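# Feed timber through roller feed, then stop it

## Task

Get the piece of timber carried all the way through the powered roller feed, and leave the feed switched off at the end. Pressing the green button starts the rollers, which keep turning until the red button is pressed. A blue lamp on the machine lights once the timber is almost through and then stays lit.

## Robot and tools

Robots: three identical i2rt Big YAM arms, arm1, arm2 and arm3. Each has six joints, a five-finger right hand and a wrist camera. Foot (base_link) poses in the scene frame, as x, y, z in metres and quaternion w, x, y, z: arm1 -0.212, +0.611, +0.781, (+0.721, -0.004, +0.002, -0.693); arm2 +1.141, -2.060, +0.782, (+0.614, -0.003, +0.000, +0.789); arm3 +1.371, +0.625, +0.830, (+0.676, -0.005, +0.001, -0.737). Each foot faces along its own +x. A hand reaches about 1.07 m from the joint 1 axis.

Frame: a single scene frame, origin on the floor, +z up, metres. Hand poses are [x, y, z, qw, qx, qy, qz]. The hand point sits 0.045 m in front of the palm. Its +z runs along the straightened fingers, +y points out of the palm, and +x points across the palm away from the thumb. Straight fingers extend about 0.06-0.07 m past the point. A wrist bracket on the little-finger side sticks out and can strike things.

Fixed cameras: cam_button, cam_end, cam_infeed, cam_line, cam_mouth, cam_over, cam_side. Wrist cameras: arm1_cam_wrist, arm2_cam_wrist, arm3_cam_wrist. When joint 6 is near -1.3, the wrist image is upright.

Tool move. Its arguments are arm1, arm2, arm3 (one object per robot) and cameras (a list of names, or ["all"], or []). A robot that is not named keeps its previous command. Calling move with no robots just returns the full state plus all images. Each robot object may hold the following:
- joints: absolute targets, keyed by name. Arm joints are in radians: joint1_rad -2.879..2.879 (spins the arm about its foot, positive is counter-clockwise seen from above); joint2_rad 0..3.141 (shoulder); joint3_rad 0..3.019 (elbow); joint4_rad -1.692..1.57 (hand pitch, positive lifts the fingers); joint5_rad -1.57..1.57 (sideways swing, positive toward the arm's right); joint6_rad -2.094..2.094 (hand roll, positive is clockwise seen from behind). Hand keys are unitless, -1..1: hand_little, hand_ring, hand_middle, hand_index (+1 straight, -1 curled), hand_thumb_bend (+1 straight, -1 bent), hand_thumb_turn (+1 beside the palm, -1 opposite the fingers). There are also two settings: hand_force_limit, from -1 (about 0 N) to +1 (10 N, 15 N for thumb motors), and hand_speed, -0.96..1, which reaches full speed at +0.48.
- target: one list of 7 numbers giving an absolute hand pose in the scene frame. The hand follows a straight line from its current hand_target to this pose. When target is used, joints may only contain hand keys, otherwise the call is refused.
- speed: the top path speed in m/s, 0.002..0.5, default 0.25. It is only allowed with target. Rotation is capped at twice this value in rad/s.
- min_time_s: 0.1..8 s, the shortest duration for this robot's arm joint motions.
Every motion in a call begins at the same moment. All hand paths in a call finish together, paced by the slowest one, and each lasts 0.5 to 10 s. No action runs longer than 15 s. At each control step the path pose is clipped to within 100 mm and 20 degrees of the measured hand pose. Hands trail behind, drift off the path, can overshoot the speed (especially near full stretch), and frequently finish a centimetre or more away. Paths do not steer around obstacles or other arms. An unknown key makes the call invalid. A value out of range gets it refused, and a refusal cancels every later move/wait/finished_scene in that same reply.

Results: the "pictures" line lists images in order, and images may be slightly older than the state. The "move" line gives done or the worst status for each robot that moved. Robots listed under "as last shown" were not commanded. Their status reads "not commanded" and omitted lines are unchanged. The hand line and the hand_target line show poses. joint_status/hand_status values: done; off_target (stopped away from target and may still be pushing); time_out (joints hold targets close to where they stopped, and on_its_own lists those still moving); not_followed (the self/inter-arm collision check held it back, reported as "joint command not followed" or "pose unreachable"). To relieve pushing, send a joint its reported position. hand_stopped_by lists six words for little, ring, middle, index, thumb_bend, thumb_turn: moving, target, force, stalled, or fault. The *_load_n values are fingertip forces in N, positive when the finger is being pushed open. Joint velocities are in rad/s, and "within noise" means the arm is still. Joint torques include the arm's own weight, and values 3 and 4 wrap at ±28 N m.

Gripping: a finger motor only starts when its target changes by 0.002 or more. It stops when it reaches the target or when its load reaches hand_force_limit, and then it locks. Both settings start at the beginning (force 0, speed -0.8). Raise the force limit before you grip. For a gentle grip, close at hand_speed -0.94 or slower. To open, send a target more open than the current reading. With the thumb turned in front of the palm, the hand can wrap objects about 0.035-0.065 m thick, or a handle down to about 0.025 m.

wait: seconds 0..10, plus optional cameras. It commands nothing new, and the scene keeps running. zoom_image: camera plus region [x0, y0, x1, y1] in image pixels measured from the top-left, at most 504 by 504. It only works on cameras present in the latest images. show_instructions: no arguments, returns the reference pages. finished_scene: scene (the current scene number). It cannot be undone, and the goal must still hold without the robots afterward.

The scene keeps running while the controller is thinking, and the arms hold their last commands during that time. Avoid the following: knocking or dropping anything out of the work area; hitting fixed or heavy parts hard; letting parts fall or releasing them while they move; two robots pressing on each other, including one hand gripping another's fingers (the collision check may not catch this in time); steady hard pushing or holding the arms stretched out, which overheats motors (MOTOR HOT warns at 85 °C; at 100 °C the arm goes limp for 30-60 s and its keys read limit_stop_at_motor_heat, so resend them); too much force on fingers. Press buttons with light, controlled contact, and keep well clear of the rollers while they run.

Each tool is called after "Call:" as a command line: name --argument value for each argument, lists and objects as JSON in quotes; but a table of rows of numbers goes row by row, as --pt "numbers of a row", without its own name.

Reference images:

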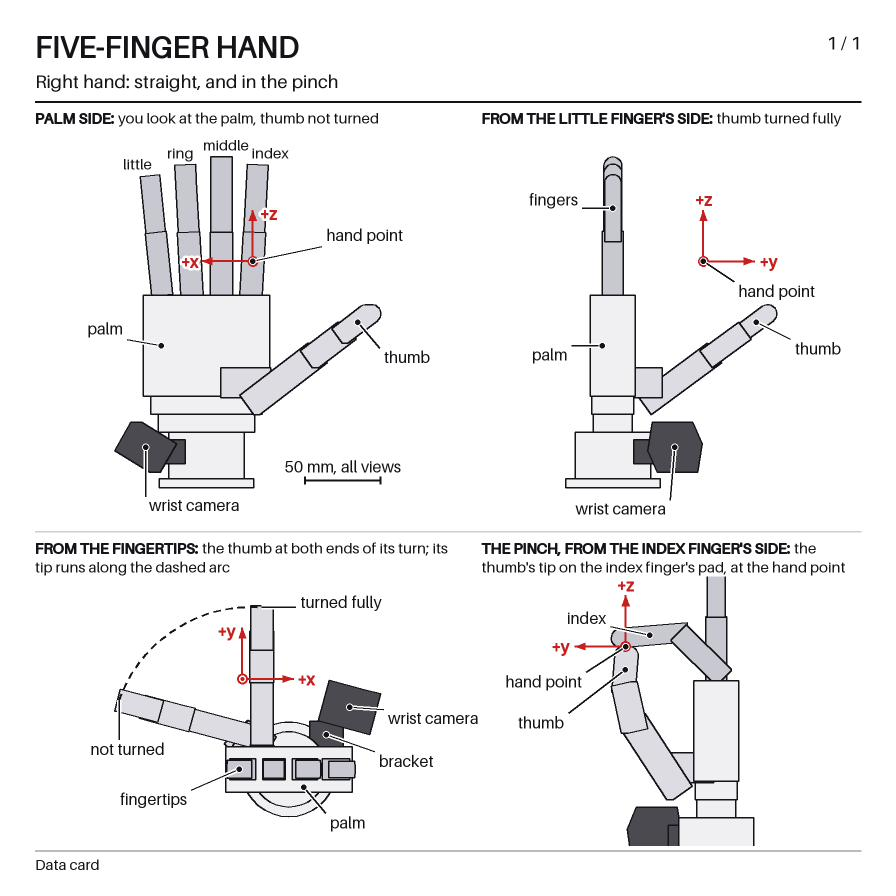

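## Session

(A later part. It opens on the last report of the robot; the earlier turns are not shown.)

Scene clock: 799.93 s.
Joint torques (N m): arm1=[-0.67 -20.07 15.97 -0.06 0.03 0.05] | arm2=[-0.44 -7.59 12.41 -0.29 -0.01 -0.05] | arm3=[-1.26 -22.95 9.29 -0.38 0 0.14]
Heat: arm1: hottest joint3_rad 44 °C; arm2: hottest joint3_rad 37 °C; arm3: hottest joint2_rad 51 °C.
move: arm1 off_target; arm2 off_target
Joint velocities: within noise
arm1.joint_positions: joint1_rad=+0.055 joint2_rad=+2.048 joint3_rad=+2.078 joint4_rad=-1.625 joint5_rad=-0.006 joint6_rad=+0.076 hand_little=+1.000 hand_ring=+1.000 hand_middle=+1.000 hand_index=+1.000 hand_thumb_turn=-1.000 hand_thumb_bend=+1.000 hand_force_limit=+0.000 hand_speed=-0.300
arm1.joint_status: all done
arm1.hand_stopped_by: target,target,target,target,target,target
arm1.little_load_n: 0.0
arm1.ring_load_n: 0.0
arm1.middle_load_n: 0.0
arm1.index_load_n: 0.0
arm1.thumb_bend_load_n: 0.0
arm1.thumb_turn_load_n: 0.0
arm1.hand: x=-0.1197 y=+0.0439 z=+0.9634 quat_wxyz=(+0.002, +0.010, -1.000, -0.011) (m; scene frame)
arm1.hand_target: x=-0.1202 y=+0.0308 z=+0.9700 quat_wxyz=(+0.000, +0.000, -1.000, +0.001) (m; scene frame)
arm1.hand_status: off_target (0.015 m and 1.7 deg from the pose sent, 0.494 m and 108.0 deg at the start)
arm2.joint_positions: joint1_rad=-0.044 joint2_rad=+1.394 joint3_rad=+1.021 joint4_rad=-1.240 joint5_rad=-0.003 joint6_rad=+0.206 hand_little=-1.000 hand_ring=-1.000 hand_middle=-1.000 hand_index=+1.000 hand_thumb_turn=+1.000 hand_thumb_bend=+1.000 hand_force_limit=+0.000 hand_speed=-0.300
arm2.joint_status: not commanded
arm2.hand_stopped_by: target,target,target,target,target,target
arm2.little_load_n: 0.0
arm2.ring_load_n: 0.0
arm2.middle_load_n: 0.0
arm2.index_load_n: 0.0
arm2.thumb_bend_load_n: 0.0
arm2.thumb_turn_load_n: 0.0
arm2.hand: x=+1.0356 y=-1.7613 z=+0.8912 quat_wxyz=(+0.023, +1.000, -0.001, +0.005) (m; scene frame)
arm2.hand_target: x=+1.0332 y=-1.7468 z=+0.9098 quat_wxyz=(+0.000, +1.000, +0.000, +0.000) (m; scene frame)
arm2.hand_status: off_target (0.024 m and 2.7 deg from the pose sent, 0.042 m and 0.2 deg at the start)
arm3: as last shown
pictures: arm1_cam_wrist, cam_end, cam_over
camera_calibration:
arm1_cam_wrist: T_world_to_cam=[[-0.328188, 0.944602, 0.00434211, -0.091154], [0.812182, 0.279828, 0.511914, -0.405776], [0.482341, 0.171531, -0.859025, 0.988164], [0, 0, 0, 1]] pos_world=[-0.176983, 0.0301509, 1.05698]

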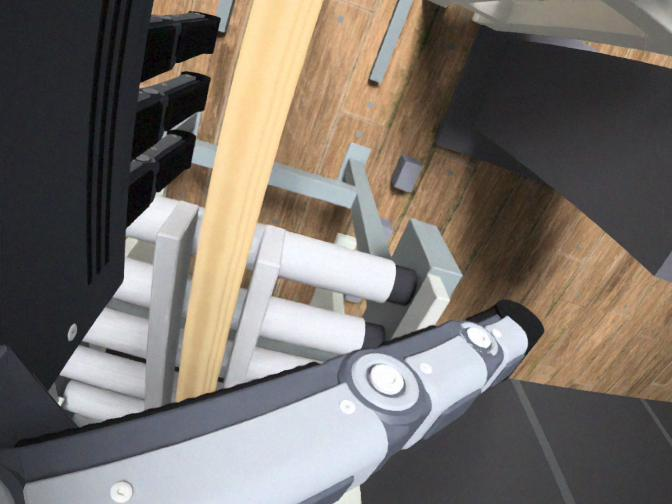

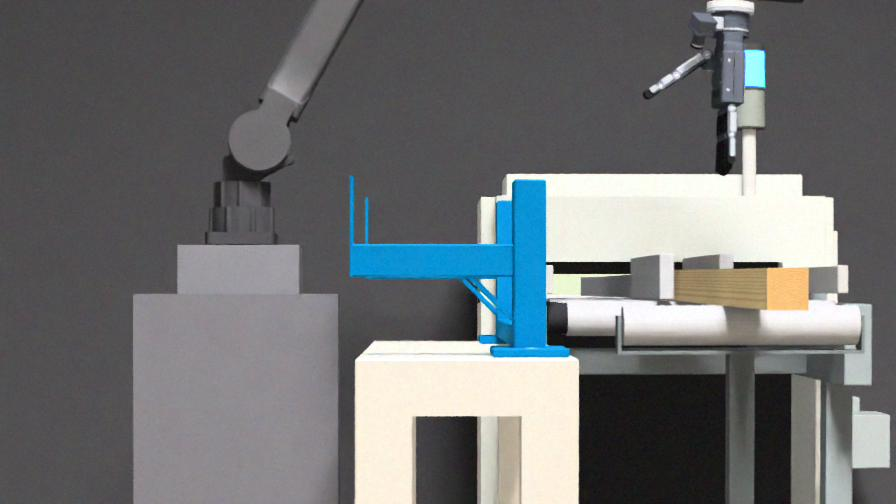

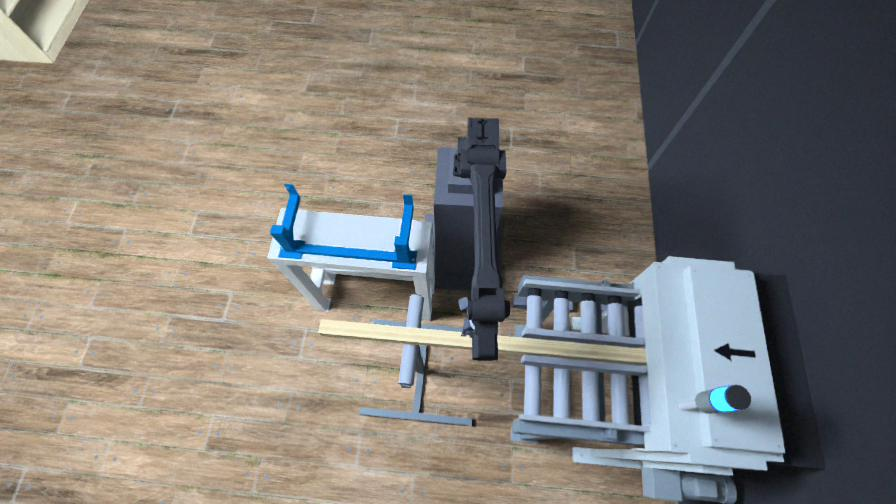

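Call:
move --arm1 '{"target": [-0.115, 0.0, 0.78, 0, 0, 1, 0], "speed": 0.2}' --cameras '["cam_end", "arm1_cam_wrist"]'

Call:
wait --seconds 0.2 --cameras '["cam_end", "arm1_cam_wrist"]'

Scene clock: 840.73 s.
Joint torques (N m): arm1=[-0.21 -22.18 9.32 1.1 0.02 0.05] | arm2=[-0.44 -7.65 12.41 -0.31 -0.01 -0.05] | arm3=[-1.08 -22.83 9.33 -0.4 -0.01 0.13]
Heat: arm1: hottest joint3_rad 52 °C; arm2: hottest joint3_rad 46 °C; arm3: hottest joint2_rad 52 °C.
move: arm1 off_target
Joint velocities: within noise
arm1.joint_positions: joint1_rad=+0.055 joint2_rad=+2.223 joint3_rad=+1.943 joint4_rad=-1.272 joint5_rad=-0.006 joint6_rad=+0.082 hand_little=+1.000 hand_ring=+1.000 hand_middle=+1.000 hand_index=+1.000 hand_thumb_turn=-1.000 hand_thumb_bend=+1.000 hand_force_limit=+0.000 hand_speed=-0.300
arm1.joint_status: not commanded
arm1.hand_stopped_by: target,target,target,target,target,target
arm1.little_load_n: 0.0
arm1.ring_load_n: 0.0
arm1.middle_load_n: -0.5
arm1.index_load_n: 0.0
arm1.thumb_bend_load_n: 0.0
arm1.thumb_turn_load_n: 0.0
arm1.hand: x=-0.1163 y=-0.0027 z=+0.7982 quat_wxyz=(+0.000, +0.007, -1.000, +0.011) (m; scene frame)
arm1.hand_target: x=-0.1151 y=+0.0004 z=+0.7803 quat_wxyz=(+0.000, +0.000, -1.000, +0.000) (m; scene frame)
arm1.hand_status: off_target (0.018 m and 1.4 deg from the pose sent, 0.189 m and 1.7 deg at the start)
arm2, arm3: as last shown
pictures: arm1_cam_wrist, cam_end
camera_calibration:
arm1_cam_wrist: T_world_to_cam=[[-0.322699, 0.945784, -0.0368491, -0.0116559], [0.811805, 0.296583, 0.503002, -0.303726], [0.48666, 0.132404, -0.863499, 0.856577], [0, 0, 0, 1]] pos_world=[-0.174058, -0.0123103, 0.891999]

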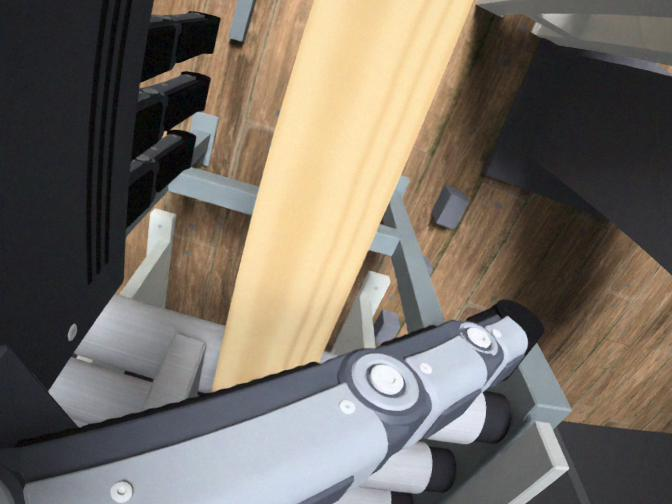

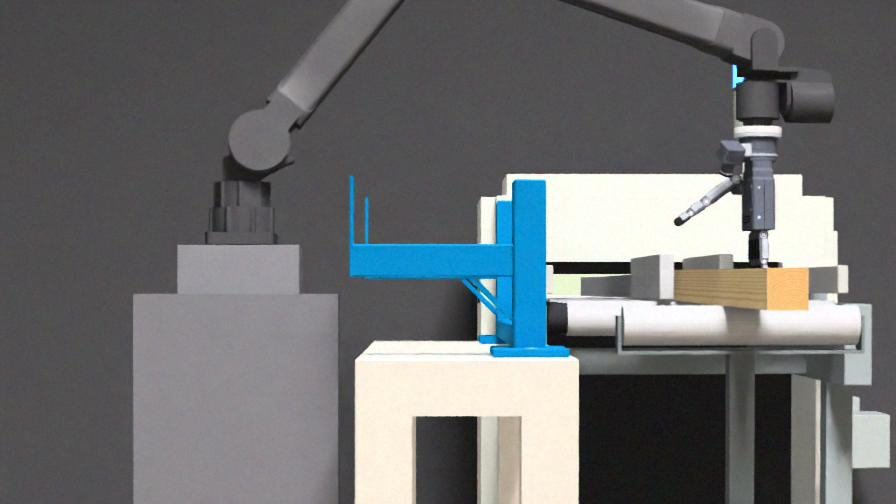

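Scene clock: 840.93 s.
Joint torques (N m): arm1=[-0.15 -21.89 9.43 1.1 0.04 0.04] | arm2=[-0.44 -7.59 12.41 -0.31 -0.01 -0.05] | arm3=[-1.44 -22.83 9.25 -0.38 0.02 0.13]
Heat: arm1: hottest joint3_rad 51 °C; arm2: hottest joint3_rad 46 °C; arm3: hottest joint2_rad 52 °C.
Joint velocities: within noise
arm1.joint_positions: joint1_rad=+0.055 joint2_rad=+2.223 joint3_rad=+1.943 joint4_rad=-1.272 joint5_rad=-0.006 joint6_rad=+0.082 hand_little=+1.000 hand_ring=+1.000 hand_middle=+1.000 hand_index=+1.000 hand_thumb_turn=-1.000 hand_thumb_bend=+1.000 hand_force_limit=+0.000 hand_speed=-0.300
arm1.joint_status: not commanded
arm1.hand_stopped_by: target,target,target,target,target,target
arm1.little_load_n: 0.0
arm1.ring_load_n: 0.0
arm1.middle_load_n: 0.0
arm1.index_load_n: 0.0
arm1.thumb_bend_load_n: 0.0
arm1.thumb_turn_load_n: 0.0
arm1.hand: x=-0.1163 y=-0.0027 z=+0.7982 quat_wxyz=(+0.000, +0.007, -1.000, +0.011) (m; scene frame)
arm1.hand_target: x=-0.1151 y=+0.0004 z=+0.7803 quat_wxyz=(+0.000, +0.000, -1.000, +0.000) (m; scene frame)
arm1.hand_status: off_target (0.018 m and 1.4 deg from the pose sent, 0.189 m and 1.7 deg at the start)
arm2.joint_positions: joint1_rad=-0.044 joint2_rad=+1.394 joint3_rad=+1.021 joint4_rad=-1.240 joint5_rad=-0.003 joint6_rad=+0.206 hand_little=-1.000 hand_ring=-1.000 hand_middle=-1.000 hand_index=+1.000 hand_thumb_turn=+1.000 hand_thumb_bend=+1.000 hand_force_limit=+0.000 hand_speed=-0.300
arm2.joint_status: not commanded
arm2.hand_stopped_by: target,target,target,target,target,target
arm2.little_load_n: 0.0
arm2.ring_load_n: 0.0
arm2.middle_load_n: 0.0
arm2.index_load_n: 0.0
arm2.thumb_bend_load_n: 0.0
arm2.thumb_turn_load_n: 0.0
arm2.hand: x=+1.0356 y=-1.7613 z=+0.8912 quat_wxyz=(+0.023, +1.000, -0.001, +0.005) (m; scene frame)
arm2.hand_target: x=+1.0332 y=-1.7468 z=+0.9098 quat_wxyz=(+0.000, +1.000, +0.000, +0.000) (m; scene frame)
arm2.hand_status: not commanded
arm3.joint_positions: joint1_rad=-0.236 joint2_rad=+2.385 joint3_rad=+2.367 joint4_rad=-1.592 joint5_rad=-0.007 joint6_rad=-0.334 hand_little=+1.000 hand_ring=+1.000 hand_middle=+1.000 hand_index=+1.000 hand_thumb_turn=-1.000 hand_thumb_bend=+1.000 hand_force_limit=+0.200 hand_speed=-0.300
arm3.joint_status: not commanded
arm3.hand_stopped_by: target,target,target,target,target,target
arm3.little_load_n: 0.0
arm3.ring_load_n: 0.0
arm3.middle_load_n: 0.0
arm3.index_load_n: 0.0
arm3.thumb_bend_load_n: 0.0
arm3.thumb_turn_load_n: 0.0
arm3.hand: x=+1.1754 y=+0.0074 z=+0.9036 quat_wxyz=(-0.006, +0.005, -1.000, -0.015) (m; scene frame)
arm3.hand_target: x=+1.1723 y=+0.0005 z=+0.9201 quat_wxyz=(+0.000, +0.000, -1.000, +0.000) (m; scene frame)
arm3.hand_status: not commanded
wait: 0.20 s; no rest
pictures: arm1_cam_wrist, cam_end
camera_calibration:
arm1_cam_wrist: T_world_to_cam=[[-0.322699, 0.945784, -0.0368491, -0.0116559], [0.811805, 0.296583, 0.503002, -0.303726], [0.48666, 0.132404, -0.863499, 0.856577], [0, 0, 0, 1]] pos_world=[-0.174058, -0.0123103, 0.891999]

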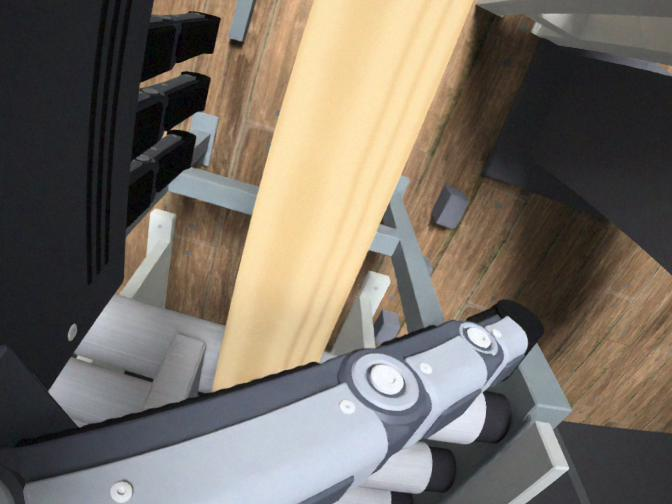

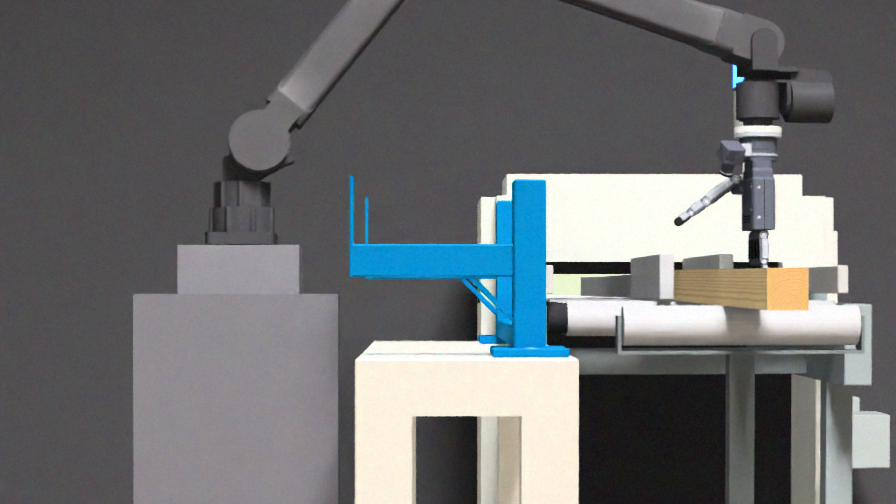

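Call:
move --arm1 '{"target": [-0.112, 0.014, 0.75, 0, 0, 1, 0], "speed": 0.1}' --cameras '["arm1_cam_wrist"]'

Call:
move --arm1 '{"target": [-0.112, 0.014, 0.665, 0, 0, 1, 0], "speed": 0.08}' --cameras '["cam_end", "arm1_cam_wrist", "cam_side"]'

Scene clock: 867.20 s.
Joint torques (N m): arm1=[0.21 -22.53 8.68 1.01 0.04 0.04] | arm2=[-0.44 -7.59 12.42 -0.31 -0.01 -0.05] | arm3=[-1.14 -22.65 9.28 -0.36 0.01 0.13]
Heat: arm1: hottest joint3_rad 47 °C; arm2: hottest joint3_rad 48 °C; arm3: hottest joint2_rad 53 °C.
move: arm1 off_target
Joint velocities: within noise
arm1.joint_positions: joint1_rad=+0.055 joint2_rad=+2.223 joint3_rad=+1.851 joint4_rad=-1.182 joint5_rad=-0.006 joint6_rad=+0.088 hand_little=+1.000 hand_ring=+1.000 hand_middle=+1.000 hand_index=+1.000 hand_thumb_turn=-1.000 hand_thumb_bend=+1.000 hand_force_limit=+0.000 hand_speed=-0.300
arm1.joint_status: not commanded
arm1.hand_stopped_by: target,target,target,target,target,target
arm1.little_load_n: 0.0
arm1.ring_load_n: 0.0
arm1.middle_load_n: 0.0
arm1.index_load_n: 0.0
arm1.thumb_bend_load_n: 0.0
arm1.thumb_turn_load_n: 0.0
arm1.hand: x=-0.1173 y=+0.0085 z=+0.7651 quat_wxyz=(+0.000, +0.004, -1.000, +0.010) (m; scene frame)
arm1.hand_target: x=-0.1122 y=+0.0142 z=+0.7502 quat_wxyz=(+0.000, +0.000, -1.000, +0.000) (m; scene frame)
arm1.hand_status: off_target (0.017 m and 1.2 deg from the pose sent, 0.051 m and 1.5 deg at the start)
arm2, arm3: as last shown
arm2.thumb_bend_load_n: -0.5
pictures: arm1_cam_wrist
camera_calibration:
arm1_cam_wrist: T_world_to_cam=[[-0.316514, 0.947926, -0.0354135, -0.0242505], [0.813751, 0.290519, 0.503396, -0.289657], [0.48747, 0.130514, -0.86333, 0.827086], [0, 0, 0, 1]] pos_world=[-0.175146, -0.000807586, 0.859001]

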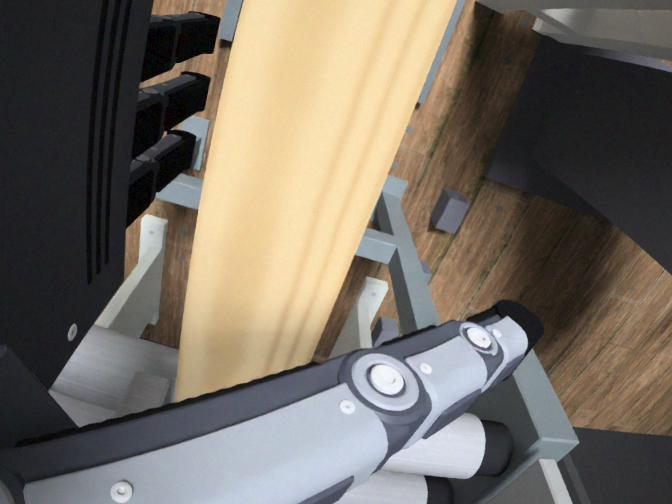

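Scene clock: 868.77 s.
Joint torques (N m): arm1=[0.21 -18.08 7.31 2.91 0.17 0.06] | arm2=[-0.5 -7.59 12.42 -0.31 -0.01 -0.05] | arm3=[-1.26 -23 9.26 -0.35 0.01 0.13]
Heat: arm1: hottest joint3_rad 47 °C; arm2: hottest joint3_rad 48 °C; arm3: hottest joint2_rad 53 °C.
move: arm1 off_target
Joint velocities: within noise
arm1.joint_positions: joint1_rad=+0.055 joint2_rad=+2.273 joint3_rad=+1.808 joint4_rad=-1.069 joint5_rad=-0.009 joint6_rad=+0.089 hand_little=+1.000 hand_ring=+1.000 hand_middle=+1.000 hand_index=+1.000 hand_thumb_turn=-1.000 hand_thumb_bend=+1.000 hand_force_limit=+0.000 hand_speed=-0.300
arm1.joint_status: not commanded
arm1.hand_stopped_by: target,target,target,target,target,target
arm1.little_load_n: 0.0
arm1.ring_load_n: 0.0
arm1.middle_load_n: 0.0
arm1.index_load_n: 0.0
arm1.thumb_bend_load_n: 1.5
arm1.thumb_turn_load_n: -0.5
arm1.hand: x=-0.1167 y=+0.0048 z=+0.7172 quat_wxyz=(-0.002, +0.003, -1.000, +0.020) (m; scene frame)
arm1.hand_target: x=-0.1127 y=+0.0173 z=+0.6678 quat_wxyz=(+0.000, +0.000, -1.000, +0.000) (m; scene frame)
arm1.hand_status: off_target (0.053 m and 2.3 deg from the pose sent, 0.100 m and 1.2 deg at the start)
arm2, arm3: as last shown
arm2.thumb_bend_load_n: 0.0
pictures: arm1_cam_wrist, cam_end, cam_side
camera_calibration:
arm1_cam_wrist: T_world_to_cam=[[-0.315838, 0.947171, -0.0557988, -0.00748711], [0.81135, 0.300101, 0.501648, -0.264008], [0.491892, 0.113167, -0.86327, 0.786483], [0, 0, 0, 1]] pos_world=[-0.175026, -0.00268344, 0.810969]

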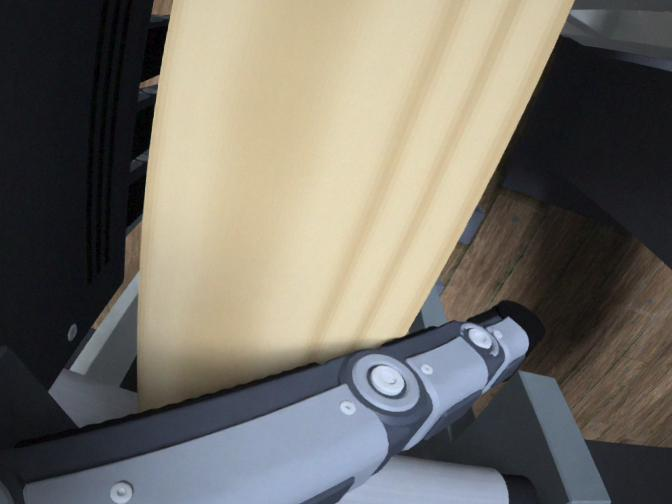

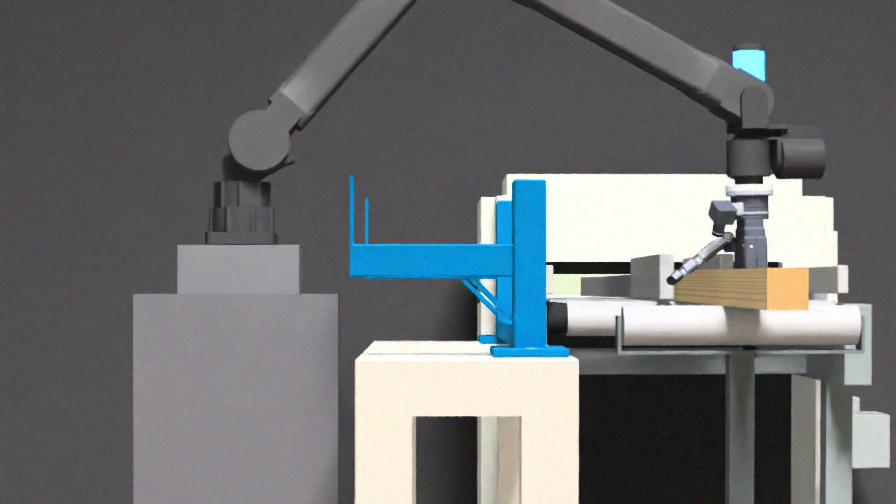

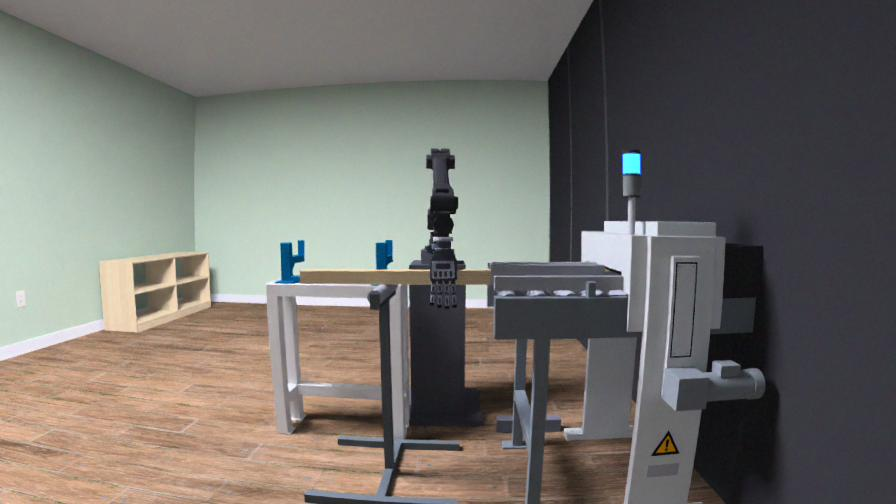

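Call:
move --arm1 '{"target": [-0.112, 0.014, 0.70, 0, 0, 1, 0], "speed": 0.08}'

Call:
move --arm1 '{"joints": {"hand_little": -0.6, "hand_ring": -0.6, "hand_middle": -0.6, "hand_index": -0.6, "hand_thumb_bend": -0.6, "hand_force_limit": -0.4, "hand_speed": -0.85}}' --cameras '["cam_end", "arm1_cam_wrist", "cam_side"]'

Scene clock: 897.67 s.
Joint torques (N m): arm1=[0.09 -21.6 9.58 0.39 0.17 0.07] | arm2=[-0.44 -7.59 12.42 -0.32 -0.01 -0.05] | arm3=[-1.2 -23 9.29 -0.42 0.01 0.12]
Heat: arm1: hottest joint3_rad 44 °C; arm2: hottest joint3_rad 50 °C; arm3: hottest joint2_rad 53 °C.
move: arm1 off_target
Joint velocities: within noise
arm1.joint_positions: joint1_rad=+0.055 joint2_rad=+2.271 joint3_rad=+1.805 joint4_rad=-1.074 joint5_rad=-0.010 joint6_rad=+0.089 hand_little=+1.000 hand_ring=+1.000 hand_middle=+1.000 hand_index=+1.000 hand_thumb_turn=-1.000 hand_thumb_bend=+1.000 hand_force_limit=+0.000 hand_speed=-0.300
arm1.joint_status: not commanded
arm1.hand_stopped_by: target,target,target,target,target,target
arm1.little_load_n: 0.0
arm1.ring_load_n: 0.0
arm1.middle_load_n: 0.0
arm1.index_load_n: 0.0
arm1.thumb_bend_load_n: 0.0
arm1.thumb_turn_load_n: 0.0
arm1.hand: x=-0.1168 y=+0.0070 z=+0.7178 quat_wxyz=(-0.002, +0.003, -1.000, +0.017) (m; scene frame)
arm1.hand_target: x=-0.1122 y=+0.0144 z=+0.7004 quat_wxyz=(+0.000, +0.000, -1.000, +0.000) (m; scene frame)
arm1.hand_status: off_target (0.020 m and 2.0 deg from the pose sent, 0.020 m and 2.3 deg at the start)
arm2, arm3: as last shown
pictures: none

Scene clock: 904.30 s.
Joint torques (N m): arm1=[0.21 -21.07 9.52 1.55 0.39 0.13] | arm2=[-0.44 -7.53 12.42 -0.31 -0.01 -0.05] | arm3=[-1.08 -23.06 9.31 -0.43 0 0.12]
Heat: arm1: hottest joint3_rad 44 °C; arm2: hottest joint3_rad 50 °C; arm3: hottest joint2_rad 53 °C.
move: arm1 off_target
Joint velocities: within noise
arm1.joint_positions: joint1_rad=+0.055 joint2_rad=+2.268 joint3_rad=+1.805 joint4_rad=-1.102 joint5_rad=-0.015 joint6_rad=+0.081 hand_little=-0.208 hand_ring=-0.194 hand_middle=-0.180 hand_index=-0.139 hand_thumb_turn=-1.000 hand_thumb_bend=+0.635 hand_force_limit=-0.400 hand_speed=-0.850
arm1.joint_status: hand_little off_target (ended at -0.208, target -0.600); hand_ring off_target (ended at -0.194, target -0.600); hand_middle off_target (ended at -0.180, target -0.600); hand_index off_target (ended at -0.139, target -0.600); hand_thumb_bend off_target (ended at +0.635, target -0.600); the others done
arm1.hand_stopped_by: force,force,force,force,force,target
arm1.little_load_n: 3.5
arm1.ring_load_n: 3.0
arm1.middle_load_n: 2.5
arm1.index_load_n: 1.0
arm1.thumb_bend_load_n: 18.5
arm1.thumb_turn_load_n: 6.5
arm1.hand: x=-0.1168 y=+0.0143 z=+0.7213 quat_wxyz=(-0.004, +0.007, -1.000, +0.004) (m; scene frame)
arm1.hand_target: x=-0.1122 y=+0.0145 z=+0.7003 quat_wxyz=(+0.000, +0.000, -1.000, +0.000) (m; scene frame)
arm1.hand_status: not commanded
arm2, arm3: as last shown
pictures: arm1_cam_wrist, cam_end, cam_side
camera_calibration:
arm1_cam_wrist: T_world_to_cam=[[-0.323591, 0.945807, -0.0271615, -0.0378643], [0.80742, 0.290983, 0.513227, -0.277473], [0.493318, 0.144145, -0.857823, 0.784716], [0, 0, 0, 1]] pos_world=[-0.17533, 0.00343926, 0.814526]

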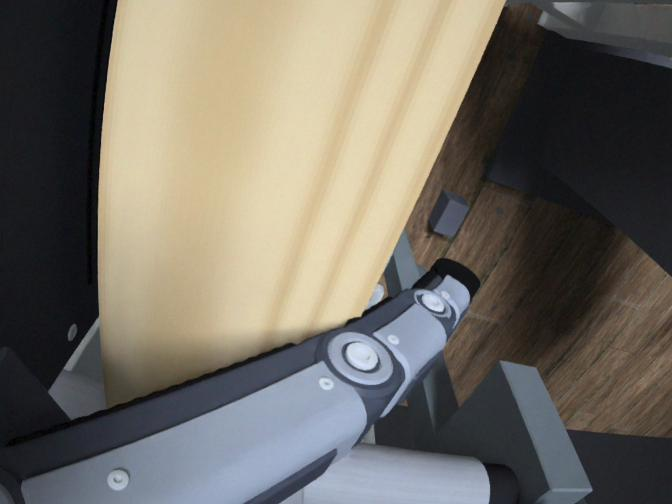

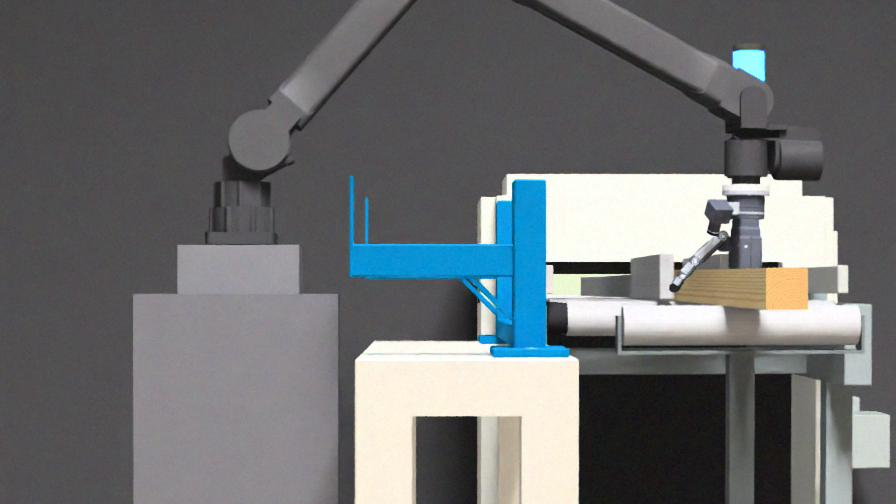

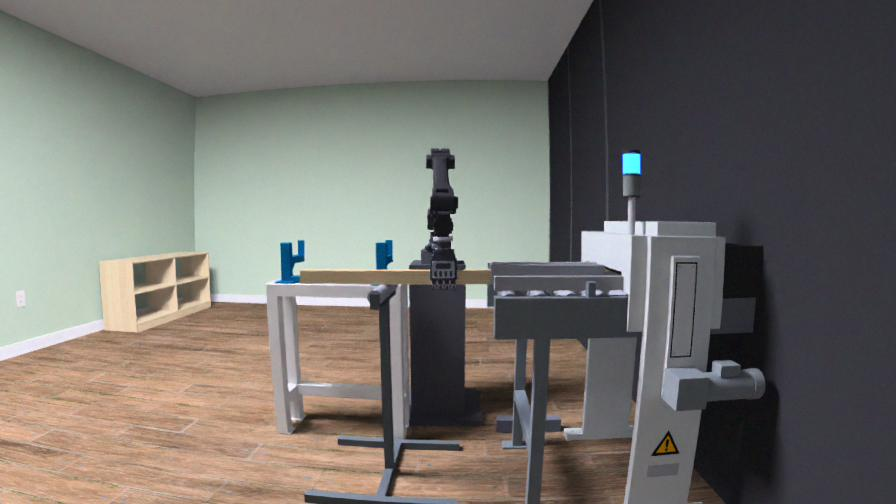

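Call:
move --arm1 '{"joints": {"hand_thumb_bend": 0.70}}'

Scene clock: 908.70 s.
Joint torques (N m): arm1=[0.26 -21.01 9.51 1.47 0.36 0.13] | arm2=[-0.44 -7.53 12.42 -0.31 -0.01 -0.05] | arm3=[-1.44 -23.06 9.31 -0.38 0.01 0.12]
Heat: arm1: hottest joint3_rad 44 °C; arm2: hottest joint3_rad 50 °C; arm3: hottest joint2_rad 53 °C.
move: arm1 done
Joint velocities: within noise
arm1.joint_positions: joint1_rad=+0.055 joint2_rad=+2.268 joint3_rad=+1.805 joint4_rad=-1.101 joint5_rad=-0.015 joint6_rad=+0.081 hand_little=-0.208 hand_ring=-0.194 hand_middle=-0.180 hand_index=-0.139 hand_thumb_turn=-1.000 hand_thumb_bend=+0.703 hand_force_limit=-0.400 hand_speed=-0.850
arm1.joint_status: all done
arm1.hand_stopped_by: force,force,force,force,force,target
arm1.little_load_n: 2.0
arm1.ring_load_n: 1.0
arm1.middle_load_n: 1.0
arm1.index_load_n: 0.0
arm1.thumb_bend_load_n: 7.0
arm1.thumb_turn_load_n: 4.5
arm1.hand: x=-0.1169 y=+0.0141 z=+0.7212 quat_wxyz=(-0.004, +0.007, -1.000, +0.004) (m; scene frame)
arm1.hand_target: x=-0.1122 y=+0.0145 z=+0.7003 quat_wxyz=(+0.000, +0.000, -1.000, +0.000) (m; scene frame)
arm1.hand_status: not commanded
arm2, arm3: as last shown
arm3.little_load_n: -0.5
pictures: none

Call:
move --arm1 '{"target": [-0.235, 0.0145, 0.71, 0, 0, 1, 0], "speed": 0.06}' --cameras '["cam_over", "cam_side"]'

Call:
wait --seconds 0.2 --cameras '["cam_over", "arm1_cam_wrist"]'

Scene clock: 915.90 s.
Joint torques (N m): arm1=[-1.14 -22.12 9.52 0.68 0.49 -0.22] | arm2=[-0.44 -7.53 12.41 -0.29 -0.01 -0.05] | arm3=[-1.08 -23.06 9.28 -0.44 0.01 0.13]
Heat: arm1: hottest joint3_rad 44 °C; arm2: hottest joint3_rad 50 °C; arm3: hottest joint2_rad 53 °C.
move: arm1 off_target
Joint velocities: within noise
arm1.joint_positions: joint1_rad=-0.113 joint2_rad=+2.268 joint3_rad=+1.803 joint4_rad=-1.096 joint5_rad=-0.017 joint6_rad=-0.072 hand_little=-0.208 hand_ring=-0.194 hand_middle=-0.180 hand_index=-0.139 hand_thumb_turn=-1.000 hand_thumb_bend=+0.703 hand_force_limit=-0.400 hand_speed=-0.850
arm1.joint_status: not commanded
arm1.hand_stopped_by: force,force,force,force,force,target
arm1.little_load_n: 2.0
arm1.ring_load_n: 1.5
arm1.middle_load_n: 1.5
arm1.index_load_n: 0.5
arm1.thumb_bend_load_n: 7.0
arm1.thumb_turn_load_n: 4.5
arm1.hand: x=-0.2263 y=+0.0114 z=+0.7212 quat_wxyz=(-0.004, +0.000, -1.000, +0.007) (m; scene frame)
arm1.hand_target: x=-0.2348 y=+0.0148 z=+0.7101 quat_wxyz=(+0.000, +0.000, -1.000, +0.000) (m; scene frame)
arm1.hand_status: off_target (0.014 m and 1.0 deg from the pose sent, 0.119 m and 1.1 deg at the start)
arm2, arm3: as last shown
arm3.little_load_n: 0.0
pictures: cam_over, cam_side

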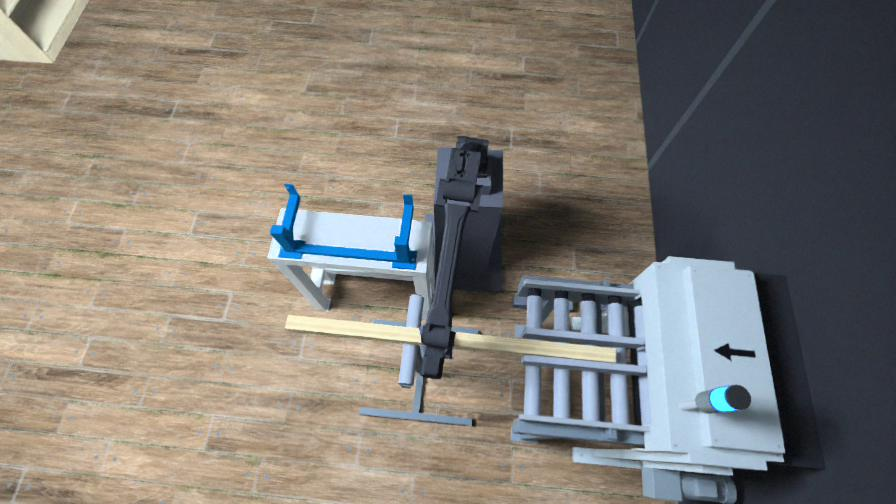

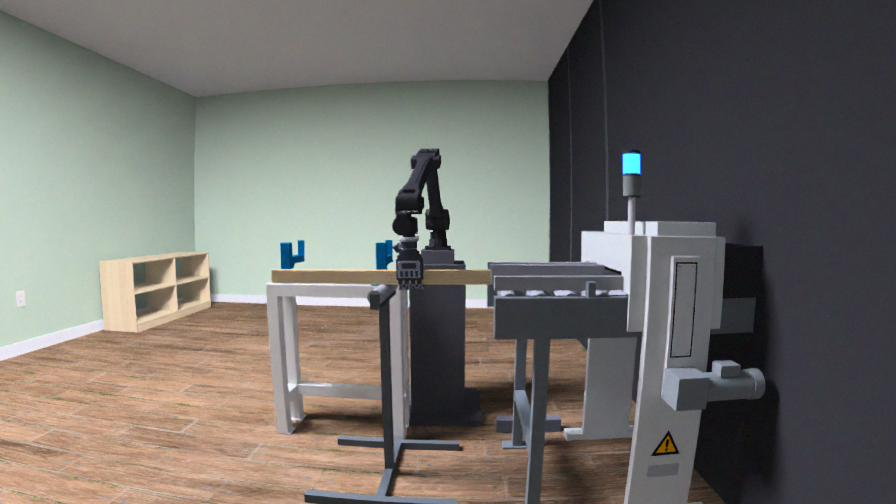

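Scene clock: 916.10 s.
Joint torques (N m): arm1=[-1.2 -22.48 9.54 0.65 0.48 -0.2] | arm2=[-0.44 -7.53 12.42 -0.31 -0.01 -0.05] | arm3=[-1.14 -22.77 9.31 -0.46 0 0.12]
Heat: arm1: hottest joint3_rad 44 °C; arm2: hottest joint3_rad 50 °C; arm3: hottest joint2_rad 53 °C.
Joint velocities: within noise
arm1.joint_positions: joint1_rad=-0.113 joint2_rad=+2.268 joint3_rad=+1.803 joint4_rad=-1.096 joint5_rad=-0.017 joint6_rad=-0.072 hand_little=-0.208 hand_ring=-0.194 hand_middle=-0.180 hand_index=-0.139 hand_thumb_turn=-1.000 hand_thumb_bend=+0.703 hand_force_limit=-0.400 hand_speed=-0.850
arm1.joint_status: not commanded
arm1.hand_stopped_by: force,force,force,force,force,target
arm1.little_load_n: 2.0
arm1.ring_load_n: 1.0
arm1.middle_load_n: 1.0
arm1.index_load_n: 0.5
arm1.thumb_bend_load_n: 7.0
arm1.thumb_turn_load_n: 4.5
arm1.hand: x=-0.2263 y=+0.0114 z=+0.7212 quat_wxyz=(-0.004, +0.000, -1.000, +0.007) (m; scene frame)
arm1.hand_target: x=-0.2348 y=+0.0148 z=+0.7101 quat_wxyz=(+0.000, +0.000, -1.000, +0.000) (m; scene frame)
arm1.hand_status: off_target (0.014 m and 1.0 deg from the pose sent, 0.119 m and 1.1 deg at the start)
arm2.joint_positions: joint1_rad=-0.044 joint2_rad=+1.394 joint3_rad=+1.021 joint4_rad=-1.240 joint5_rad=-0.003 joint6_rad=+0.206 hand_little=-1.000 hand_ring=-1.000 hand_middle=-1.000 hand_index=+1.000 hand_thumb_turn=+1.000 hand_thumb_bend=+1.000 hand_force_limit=+0.000 hand_speed=-0.300
arm2.joint_status: not commanded
arm2.hand_stopped_by: target,target,target,target,target,target
arm2.little_load_n: 0.0
arm2.ring_load_n: 0.5
arm2.middle_load_n: 0.0
arm2.index_load_n: 0.0
arm2.thumb_bend_load_n: 0.0
arm2.thumb_turn_load_n: 0.0
arm2.hand: x=+1.0356 y=-1.7613 z=+0.8912 quat_wxyz=(+0.023, +1.000, -0.001, +0.005) (m; scene frame)
arm2.hand_target: x=+1.0332 y=-1.7468 z=+0.9098 quat_wxyz=(+0.000, +1.000, +0.000, +0.000) (m; scene frame)
arm2.hand_status: not commanded
arm3.joint_positions: joint1_rad=-0.236 joint2_rad=+2.385 joint3_rad=+2.367 joint4_rad=-1.592 joint5_rad=-0.007 joint6_rad=-0.334 hand_little=+1.000 hand_ring=+1.000 hand_middle=+1.000 hand_index=+1.000 hand_thumb_turn=-1.000 hand_thumb_bend=+1.000 hand_force_limit=+0.200 hand_speed=-0.300
arm3.joint_status: not commanded
arm3.hand_stopped_by: target,target,target,target,target,target
arm3.little_load_n: 0.0
arm3.ring_load_n: 0.0
arm3.middle_load_n: 0.0
arm3.index_load_n: 0.0
arm3.thumb_bend_load_n: 0.0
arm3.thumb_turn_load_n: 0.0
arm3.hand: x=+1.1754 y=+0.0074 z=+0.9036 quat_wxyz=(-0.006, +0.005, -1.000, -0.015) (m; scene frame)
arm3.hand_target: x=+1.1723 y=+0.0005 z=+0.9201 quat_wxyz=(+0.000, +0.000, -1.000, +0.000) (m; scene frame)
arm3.hand_status: not commanded
wait: 0.20 s; no rest
pictures: arm1_cam_wrist, cam_over
camera_calibration:
arm1_cam_wrist: T_world_to_cam=[[-0.309118, 0.950435, -0.0334549, -0.0627879], [0.811384, 0.281916, 0.512035, -0.186302], [0.496088, 0.131134, -0.858313, 0.840279], [0, 0, 0, 1]] pos_world=[-0.285099, 0.00200776, 0.814515]

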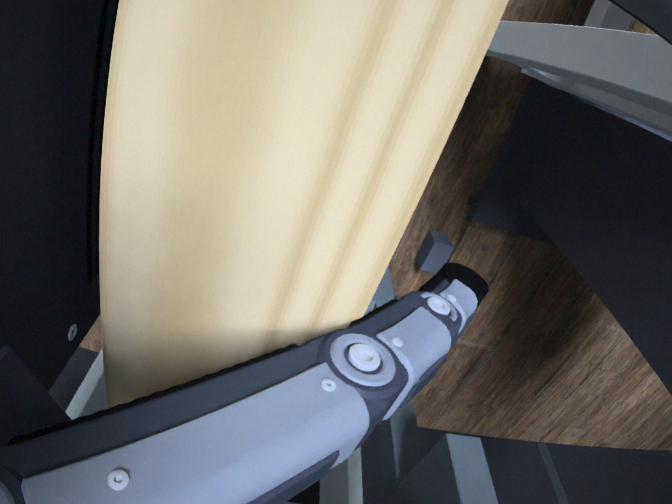

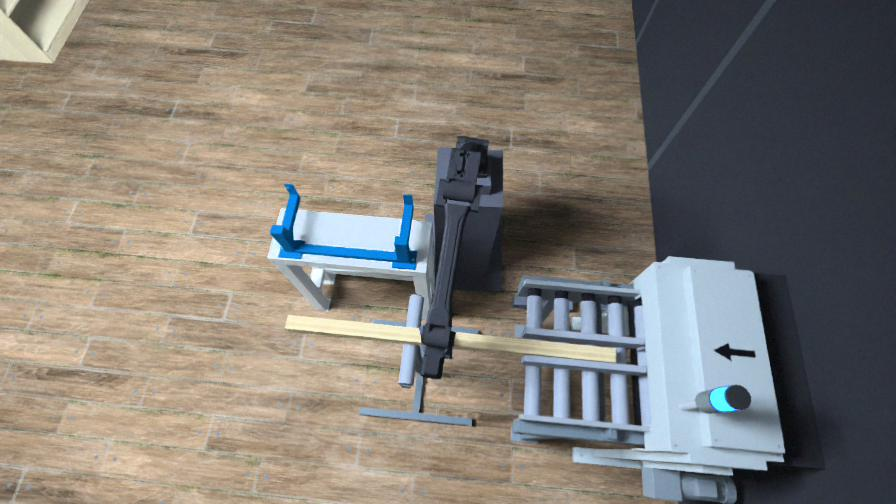

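Call:
move --arm1 '{"joints": {"hand_little": 1, "hand_ring": 1, "hand_middle": 1, "hand_index": 1, "hand_thumb_bend": 1, "hand_speed": -0.3}}'

Call:
move --arm1 '{"target": [-0.235, 0.02, 0.90, 0, 0, 1, 0], "speed": 0.15}' --cameras '["cam_over"]'

Call:
wait --seconds 0.5 --cameras '["cam_over"]'

Scene clock: 921.50 s.
Joint torques (N m): arm1=[-0.91 -22.18 9.55 0.69 0.2 -0.23] | arm2=[-0.44 -7.59 12.42 -0.31 -0.01 -0.05] | arm3=[-1.44 -23.06 9.26 -0.42 0 0.13]
Heat: arm1: hottest joint3_rad 44 °C; arm2: hottest joint3_rad 51 °C; arm3: hottest joint2_rad 53 °C.
move: arm1 done
Joint velocities: within noise
arm1.joint_positions: joint1_rad=-0.115 joint2_rad=+2.268 joint3_rad=+1.803 joint4_rad=-1.096 joint5_rad=-0.010 joint6_rad=-0.072 hand_little=+1.000 hand_ring=+1.000 hand_middle=+1.000 hand_index=+1.000 hand_thumb_turn=-1.000 hand_thumb_bend=+1.000 hand_force_limit=-0.400 hand_speed=-0.300
arm1.joint_status: all done
arm1.hand_stopped_by: target,target,target,target,target,target
arm1.little_load_n: 0.0
arm1.ring_load_n: 0.0
arm1.middle_load_n: 0.0
arm1.index_load_n: 0.0
arm1.thumb_bend_load_n: 0.0
arm1.thumb_turn_load_n: 0.0
arm1.hand: x=-0.2290 y=+0.0115 z=+0.7210 quat_wxyz=(-0.001, -0.001, -1.000, +0.007) (m; scene frame)
arm1.hand_target: x=-0.2348 y=+0.0148 z=+0.7101 quat_wxyz=(+0.000, +0.000, -1.000, +0.000) (m; scene frame)
arm1.hand_status: not commanded
arm2, arm3: as last shown
arm2.ring_load_n: 0.0
pictures: none

Scene clock: 923.37 s.
Joint torques (N m): arm1=[-1.2 -22.95 15.13 -0.03 0.21 -0.25] | arm2=[-0.44 -7.59 12.42 -0.31 -0.01 -0.05] | arm3=[-1.38 -22.95 9.29 -0.36 0.01 0.12]
Heat: arm1: hottest joint3_rad 44 °C; arm2: hottest joint3_rad 51 °C; arm3: hottest joint2_rad 53 °C.
move: arm1 off_target
Joint velocities: within noise
arm1.joint_positions: joint1_rad=-0.117 joint2_rad=+2.105 joint3_rad=+1.960 joint4_rad=-1.466 joint5_rad=-0.010 joint6_rad=-0.072 hand_little=+1.000 hand_ring=+1.000 hand_middle=+1.000 hand_index=+1.000 hand_thumb_turn=-1.000 hand_thumb_bend=+1.000 hand_force_limit=-0.400 hand_speed=-0.300
arm1.joint_status: not commanded
arm1.hand_stopped_by: target,target,target,target,target,target
arm1.little_load_n: 0.0
arm1.ring_load_n: 0.0
arm1.middle_load_n: 0.0
arm1.index_load_n: 0.0
arm1.thumb_bend_load_n: 0.5
arm1.thumb_turn_load_n: 0.0
arm1.hand: x=-0.2275 y=+0.0330 z=+0.8847 quat_wxyz=(-0.002, -0.003, -1.000, -0.018) (m; scene frame)
arm1.hand_target: x=-0.2350 y=+0.0208 z=+0.9002 quat_wxyz=(+0.000, +0.000, -1.000, +0.001) (m; scene frame)
arm1.hand_status: off_target (0.021 m and 2.2 deg from the pose sent, 0.179 m and 0.8 deg at the start)
arm2, arm3: as last shown
pictures: cam_over

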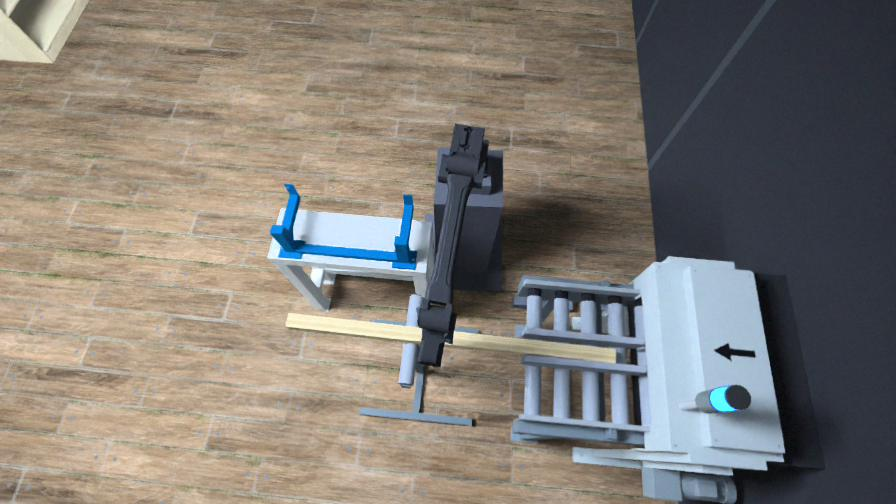

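Scene clock: 923.87 s.
Joint torques (N m): arm1=[-1.49 -22.71 15.1 -0.03 0.2 -0.24] | arm2=[-0.44 -7.59 12.42 -0.31 -0.01 -0.05] | arm3=[-1.03 -23.12 9.29 -0.43 0 0.12]
Heat: arm1: hottest joint3_rad 44 °C; arm2: hottest joint3_rad 51 °C; arm3: hottest joint2_rad 53 °C.
Joint velocities: within noise
arm1.joint_positions: joint1_rad=-0.117 joint2_rad=+2.105 joint3_rad=+1.960 joint4_rad=-1.466 joint5_rad=-0.010 joint6_rad=-0.072 hand_little=+1.000 hand_ring=+1.000 hand_middle=+1.000 hand_index=+1.000 hand_thumb_turn=-1.000 hand_thumb_bend=+1.000 hand_force_limit=-0.400 hand_speed=-0.300
arm1.joint_status: not commanded
arm1.hand_stopped_by: target,target,target,target,target,target
arm1.little_load_n: 0.0
arm1.ring_load_n: 0.0
arm1.middle_load_n: 0.0
arm1.index_load_n: 0.0
arm1.thumb_bend_load_n: 0.0
arm1.thumb_turn_load_n: 0.0
arm1.hand: x=-0.2275 y=+0.0330 z=+0.8847 quat_wxyz=(-0.002, -0.003, -1.000, -0.018) (m; scene frame)
arm1.hand_target: x=-0.2350 y=+0.0208 z=+0.9002 quat_wxyz=(+0.000, +0.000, -1.000, +0.001) (m; scene frame)
arm1.hand_status: off_target (0.021 m and 2.2 deg from the pose sent, 0.179 m and 0.8 deg at the start)
arm2.joint_positions: joint1_rad=-0.044 joint2_rad=+1.394 joint3_rad=+1.021 joint4_rad=-1.240 joint5_rad=-0.003 joint6_rad=+0.206 hand_little=-1.000 hand_ring=-1.000 hand_middle=-1.000 hand_index=+1.000 hand_thumb_turn=+1.000 hand_thumb_bend=+1.000 hand_force_limit=+0.000 hand_speed=-0.300
arm2.joint_status: not commanded
arm2.hand_stopped_by: target,target,target,target,target,target
arm2.little_load_n: 0.0
arm2.ring_load_n: 0.0
arm2.middle_load_n: 0.0
arm2.index_load_n: 0.0
arm2.thumb_bend_load_n: 0.0
arm2.thumb_turn_load_n: 0.0
arm2.hand: x=+1.0356 y=-1.7613 z=+0.8912 quat_wxyz=(+0.023, +1.000, -0.001, +0.005) (m; scene frame)
arm2.hand_target: x=+1.0332 y=-1.7468 z=+0.9098 quat_wxyz=(+0.000, +1.000, +0.000, +0.000) (m; scene frame)
arm2.hand_status: not commanded
arm3.joint_positions: joint1_rad=-0.236 joint2_rad=+2.385 joint3_rad=+2.367 joint4_rad=-1.592 joint5_rad=-0.007 joint6_rad=-0.334 hand_little=+1.000 hand_ring=+1.000 hand_middle=+1.000 hand_index=+1.000 hand_thumb_turn=-1.000 hand_thumb_bend=+1.000 hand_force_limit=+0.200 hand_speed=-0.300
arm3.joint_status: not commanded
arm3.hand_stopped_by: target,target,target,target,target,target
arm3.little_load_n: 0.0
arm3.ring_load_n: 0.0
arm3.middle_load_n: 0.0
arm3.index_load_n: 0.0
arm3.thumb_bend_load_n: -0.5
arm3.thumb_turn_load_n: 0.0
arm3.hand: x=+1.1754 y=+0.0074 z=+0.9036 quat_wxyz=(-0.006, +0.005, -1.000, -0.015) (m; scene frame)
arm3.hand_target: x=+1.1723 y=+0.0005 z=+0.9201 quat_wxyz=(+0.000, +0.000, -1.000, +0.000) (m; scene frame)
arm3.hand_status: not commanded
wait: 0.50 s; at rest by 0.27 s
pictures: cam_over

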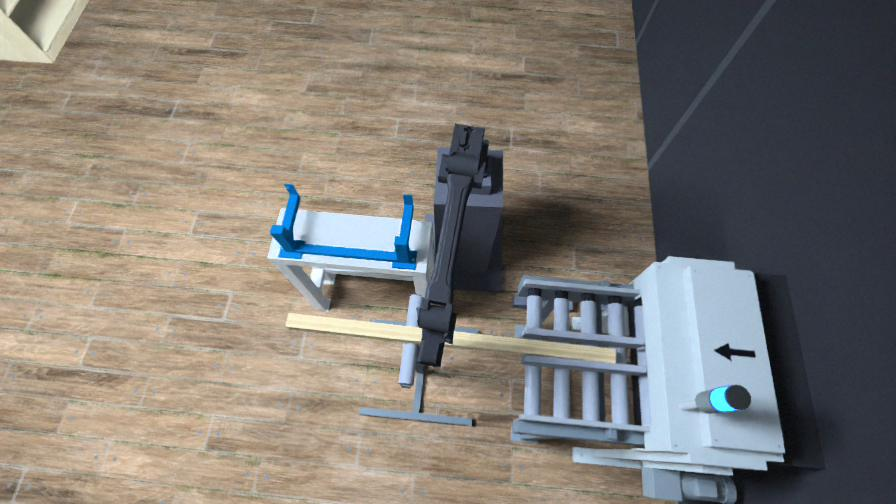

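Call:
finished_scene --scene 1

The scene is finished: the task was done.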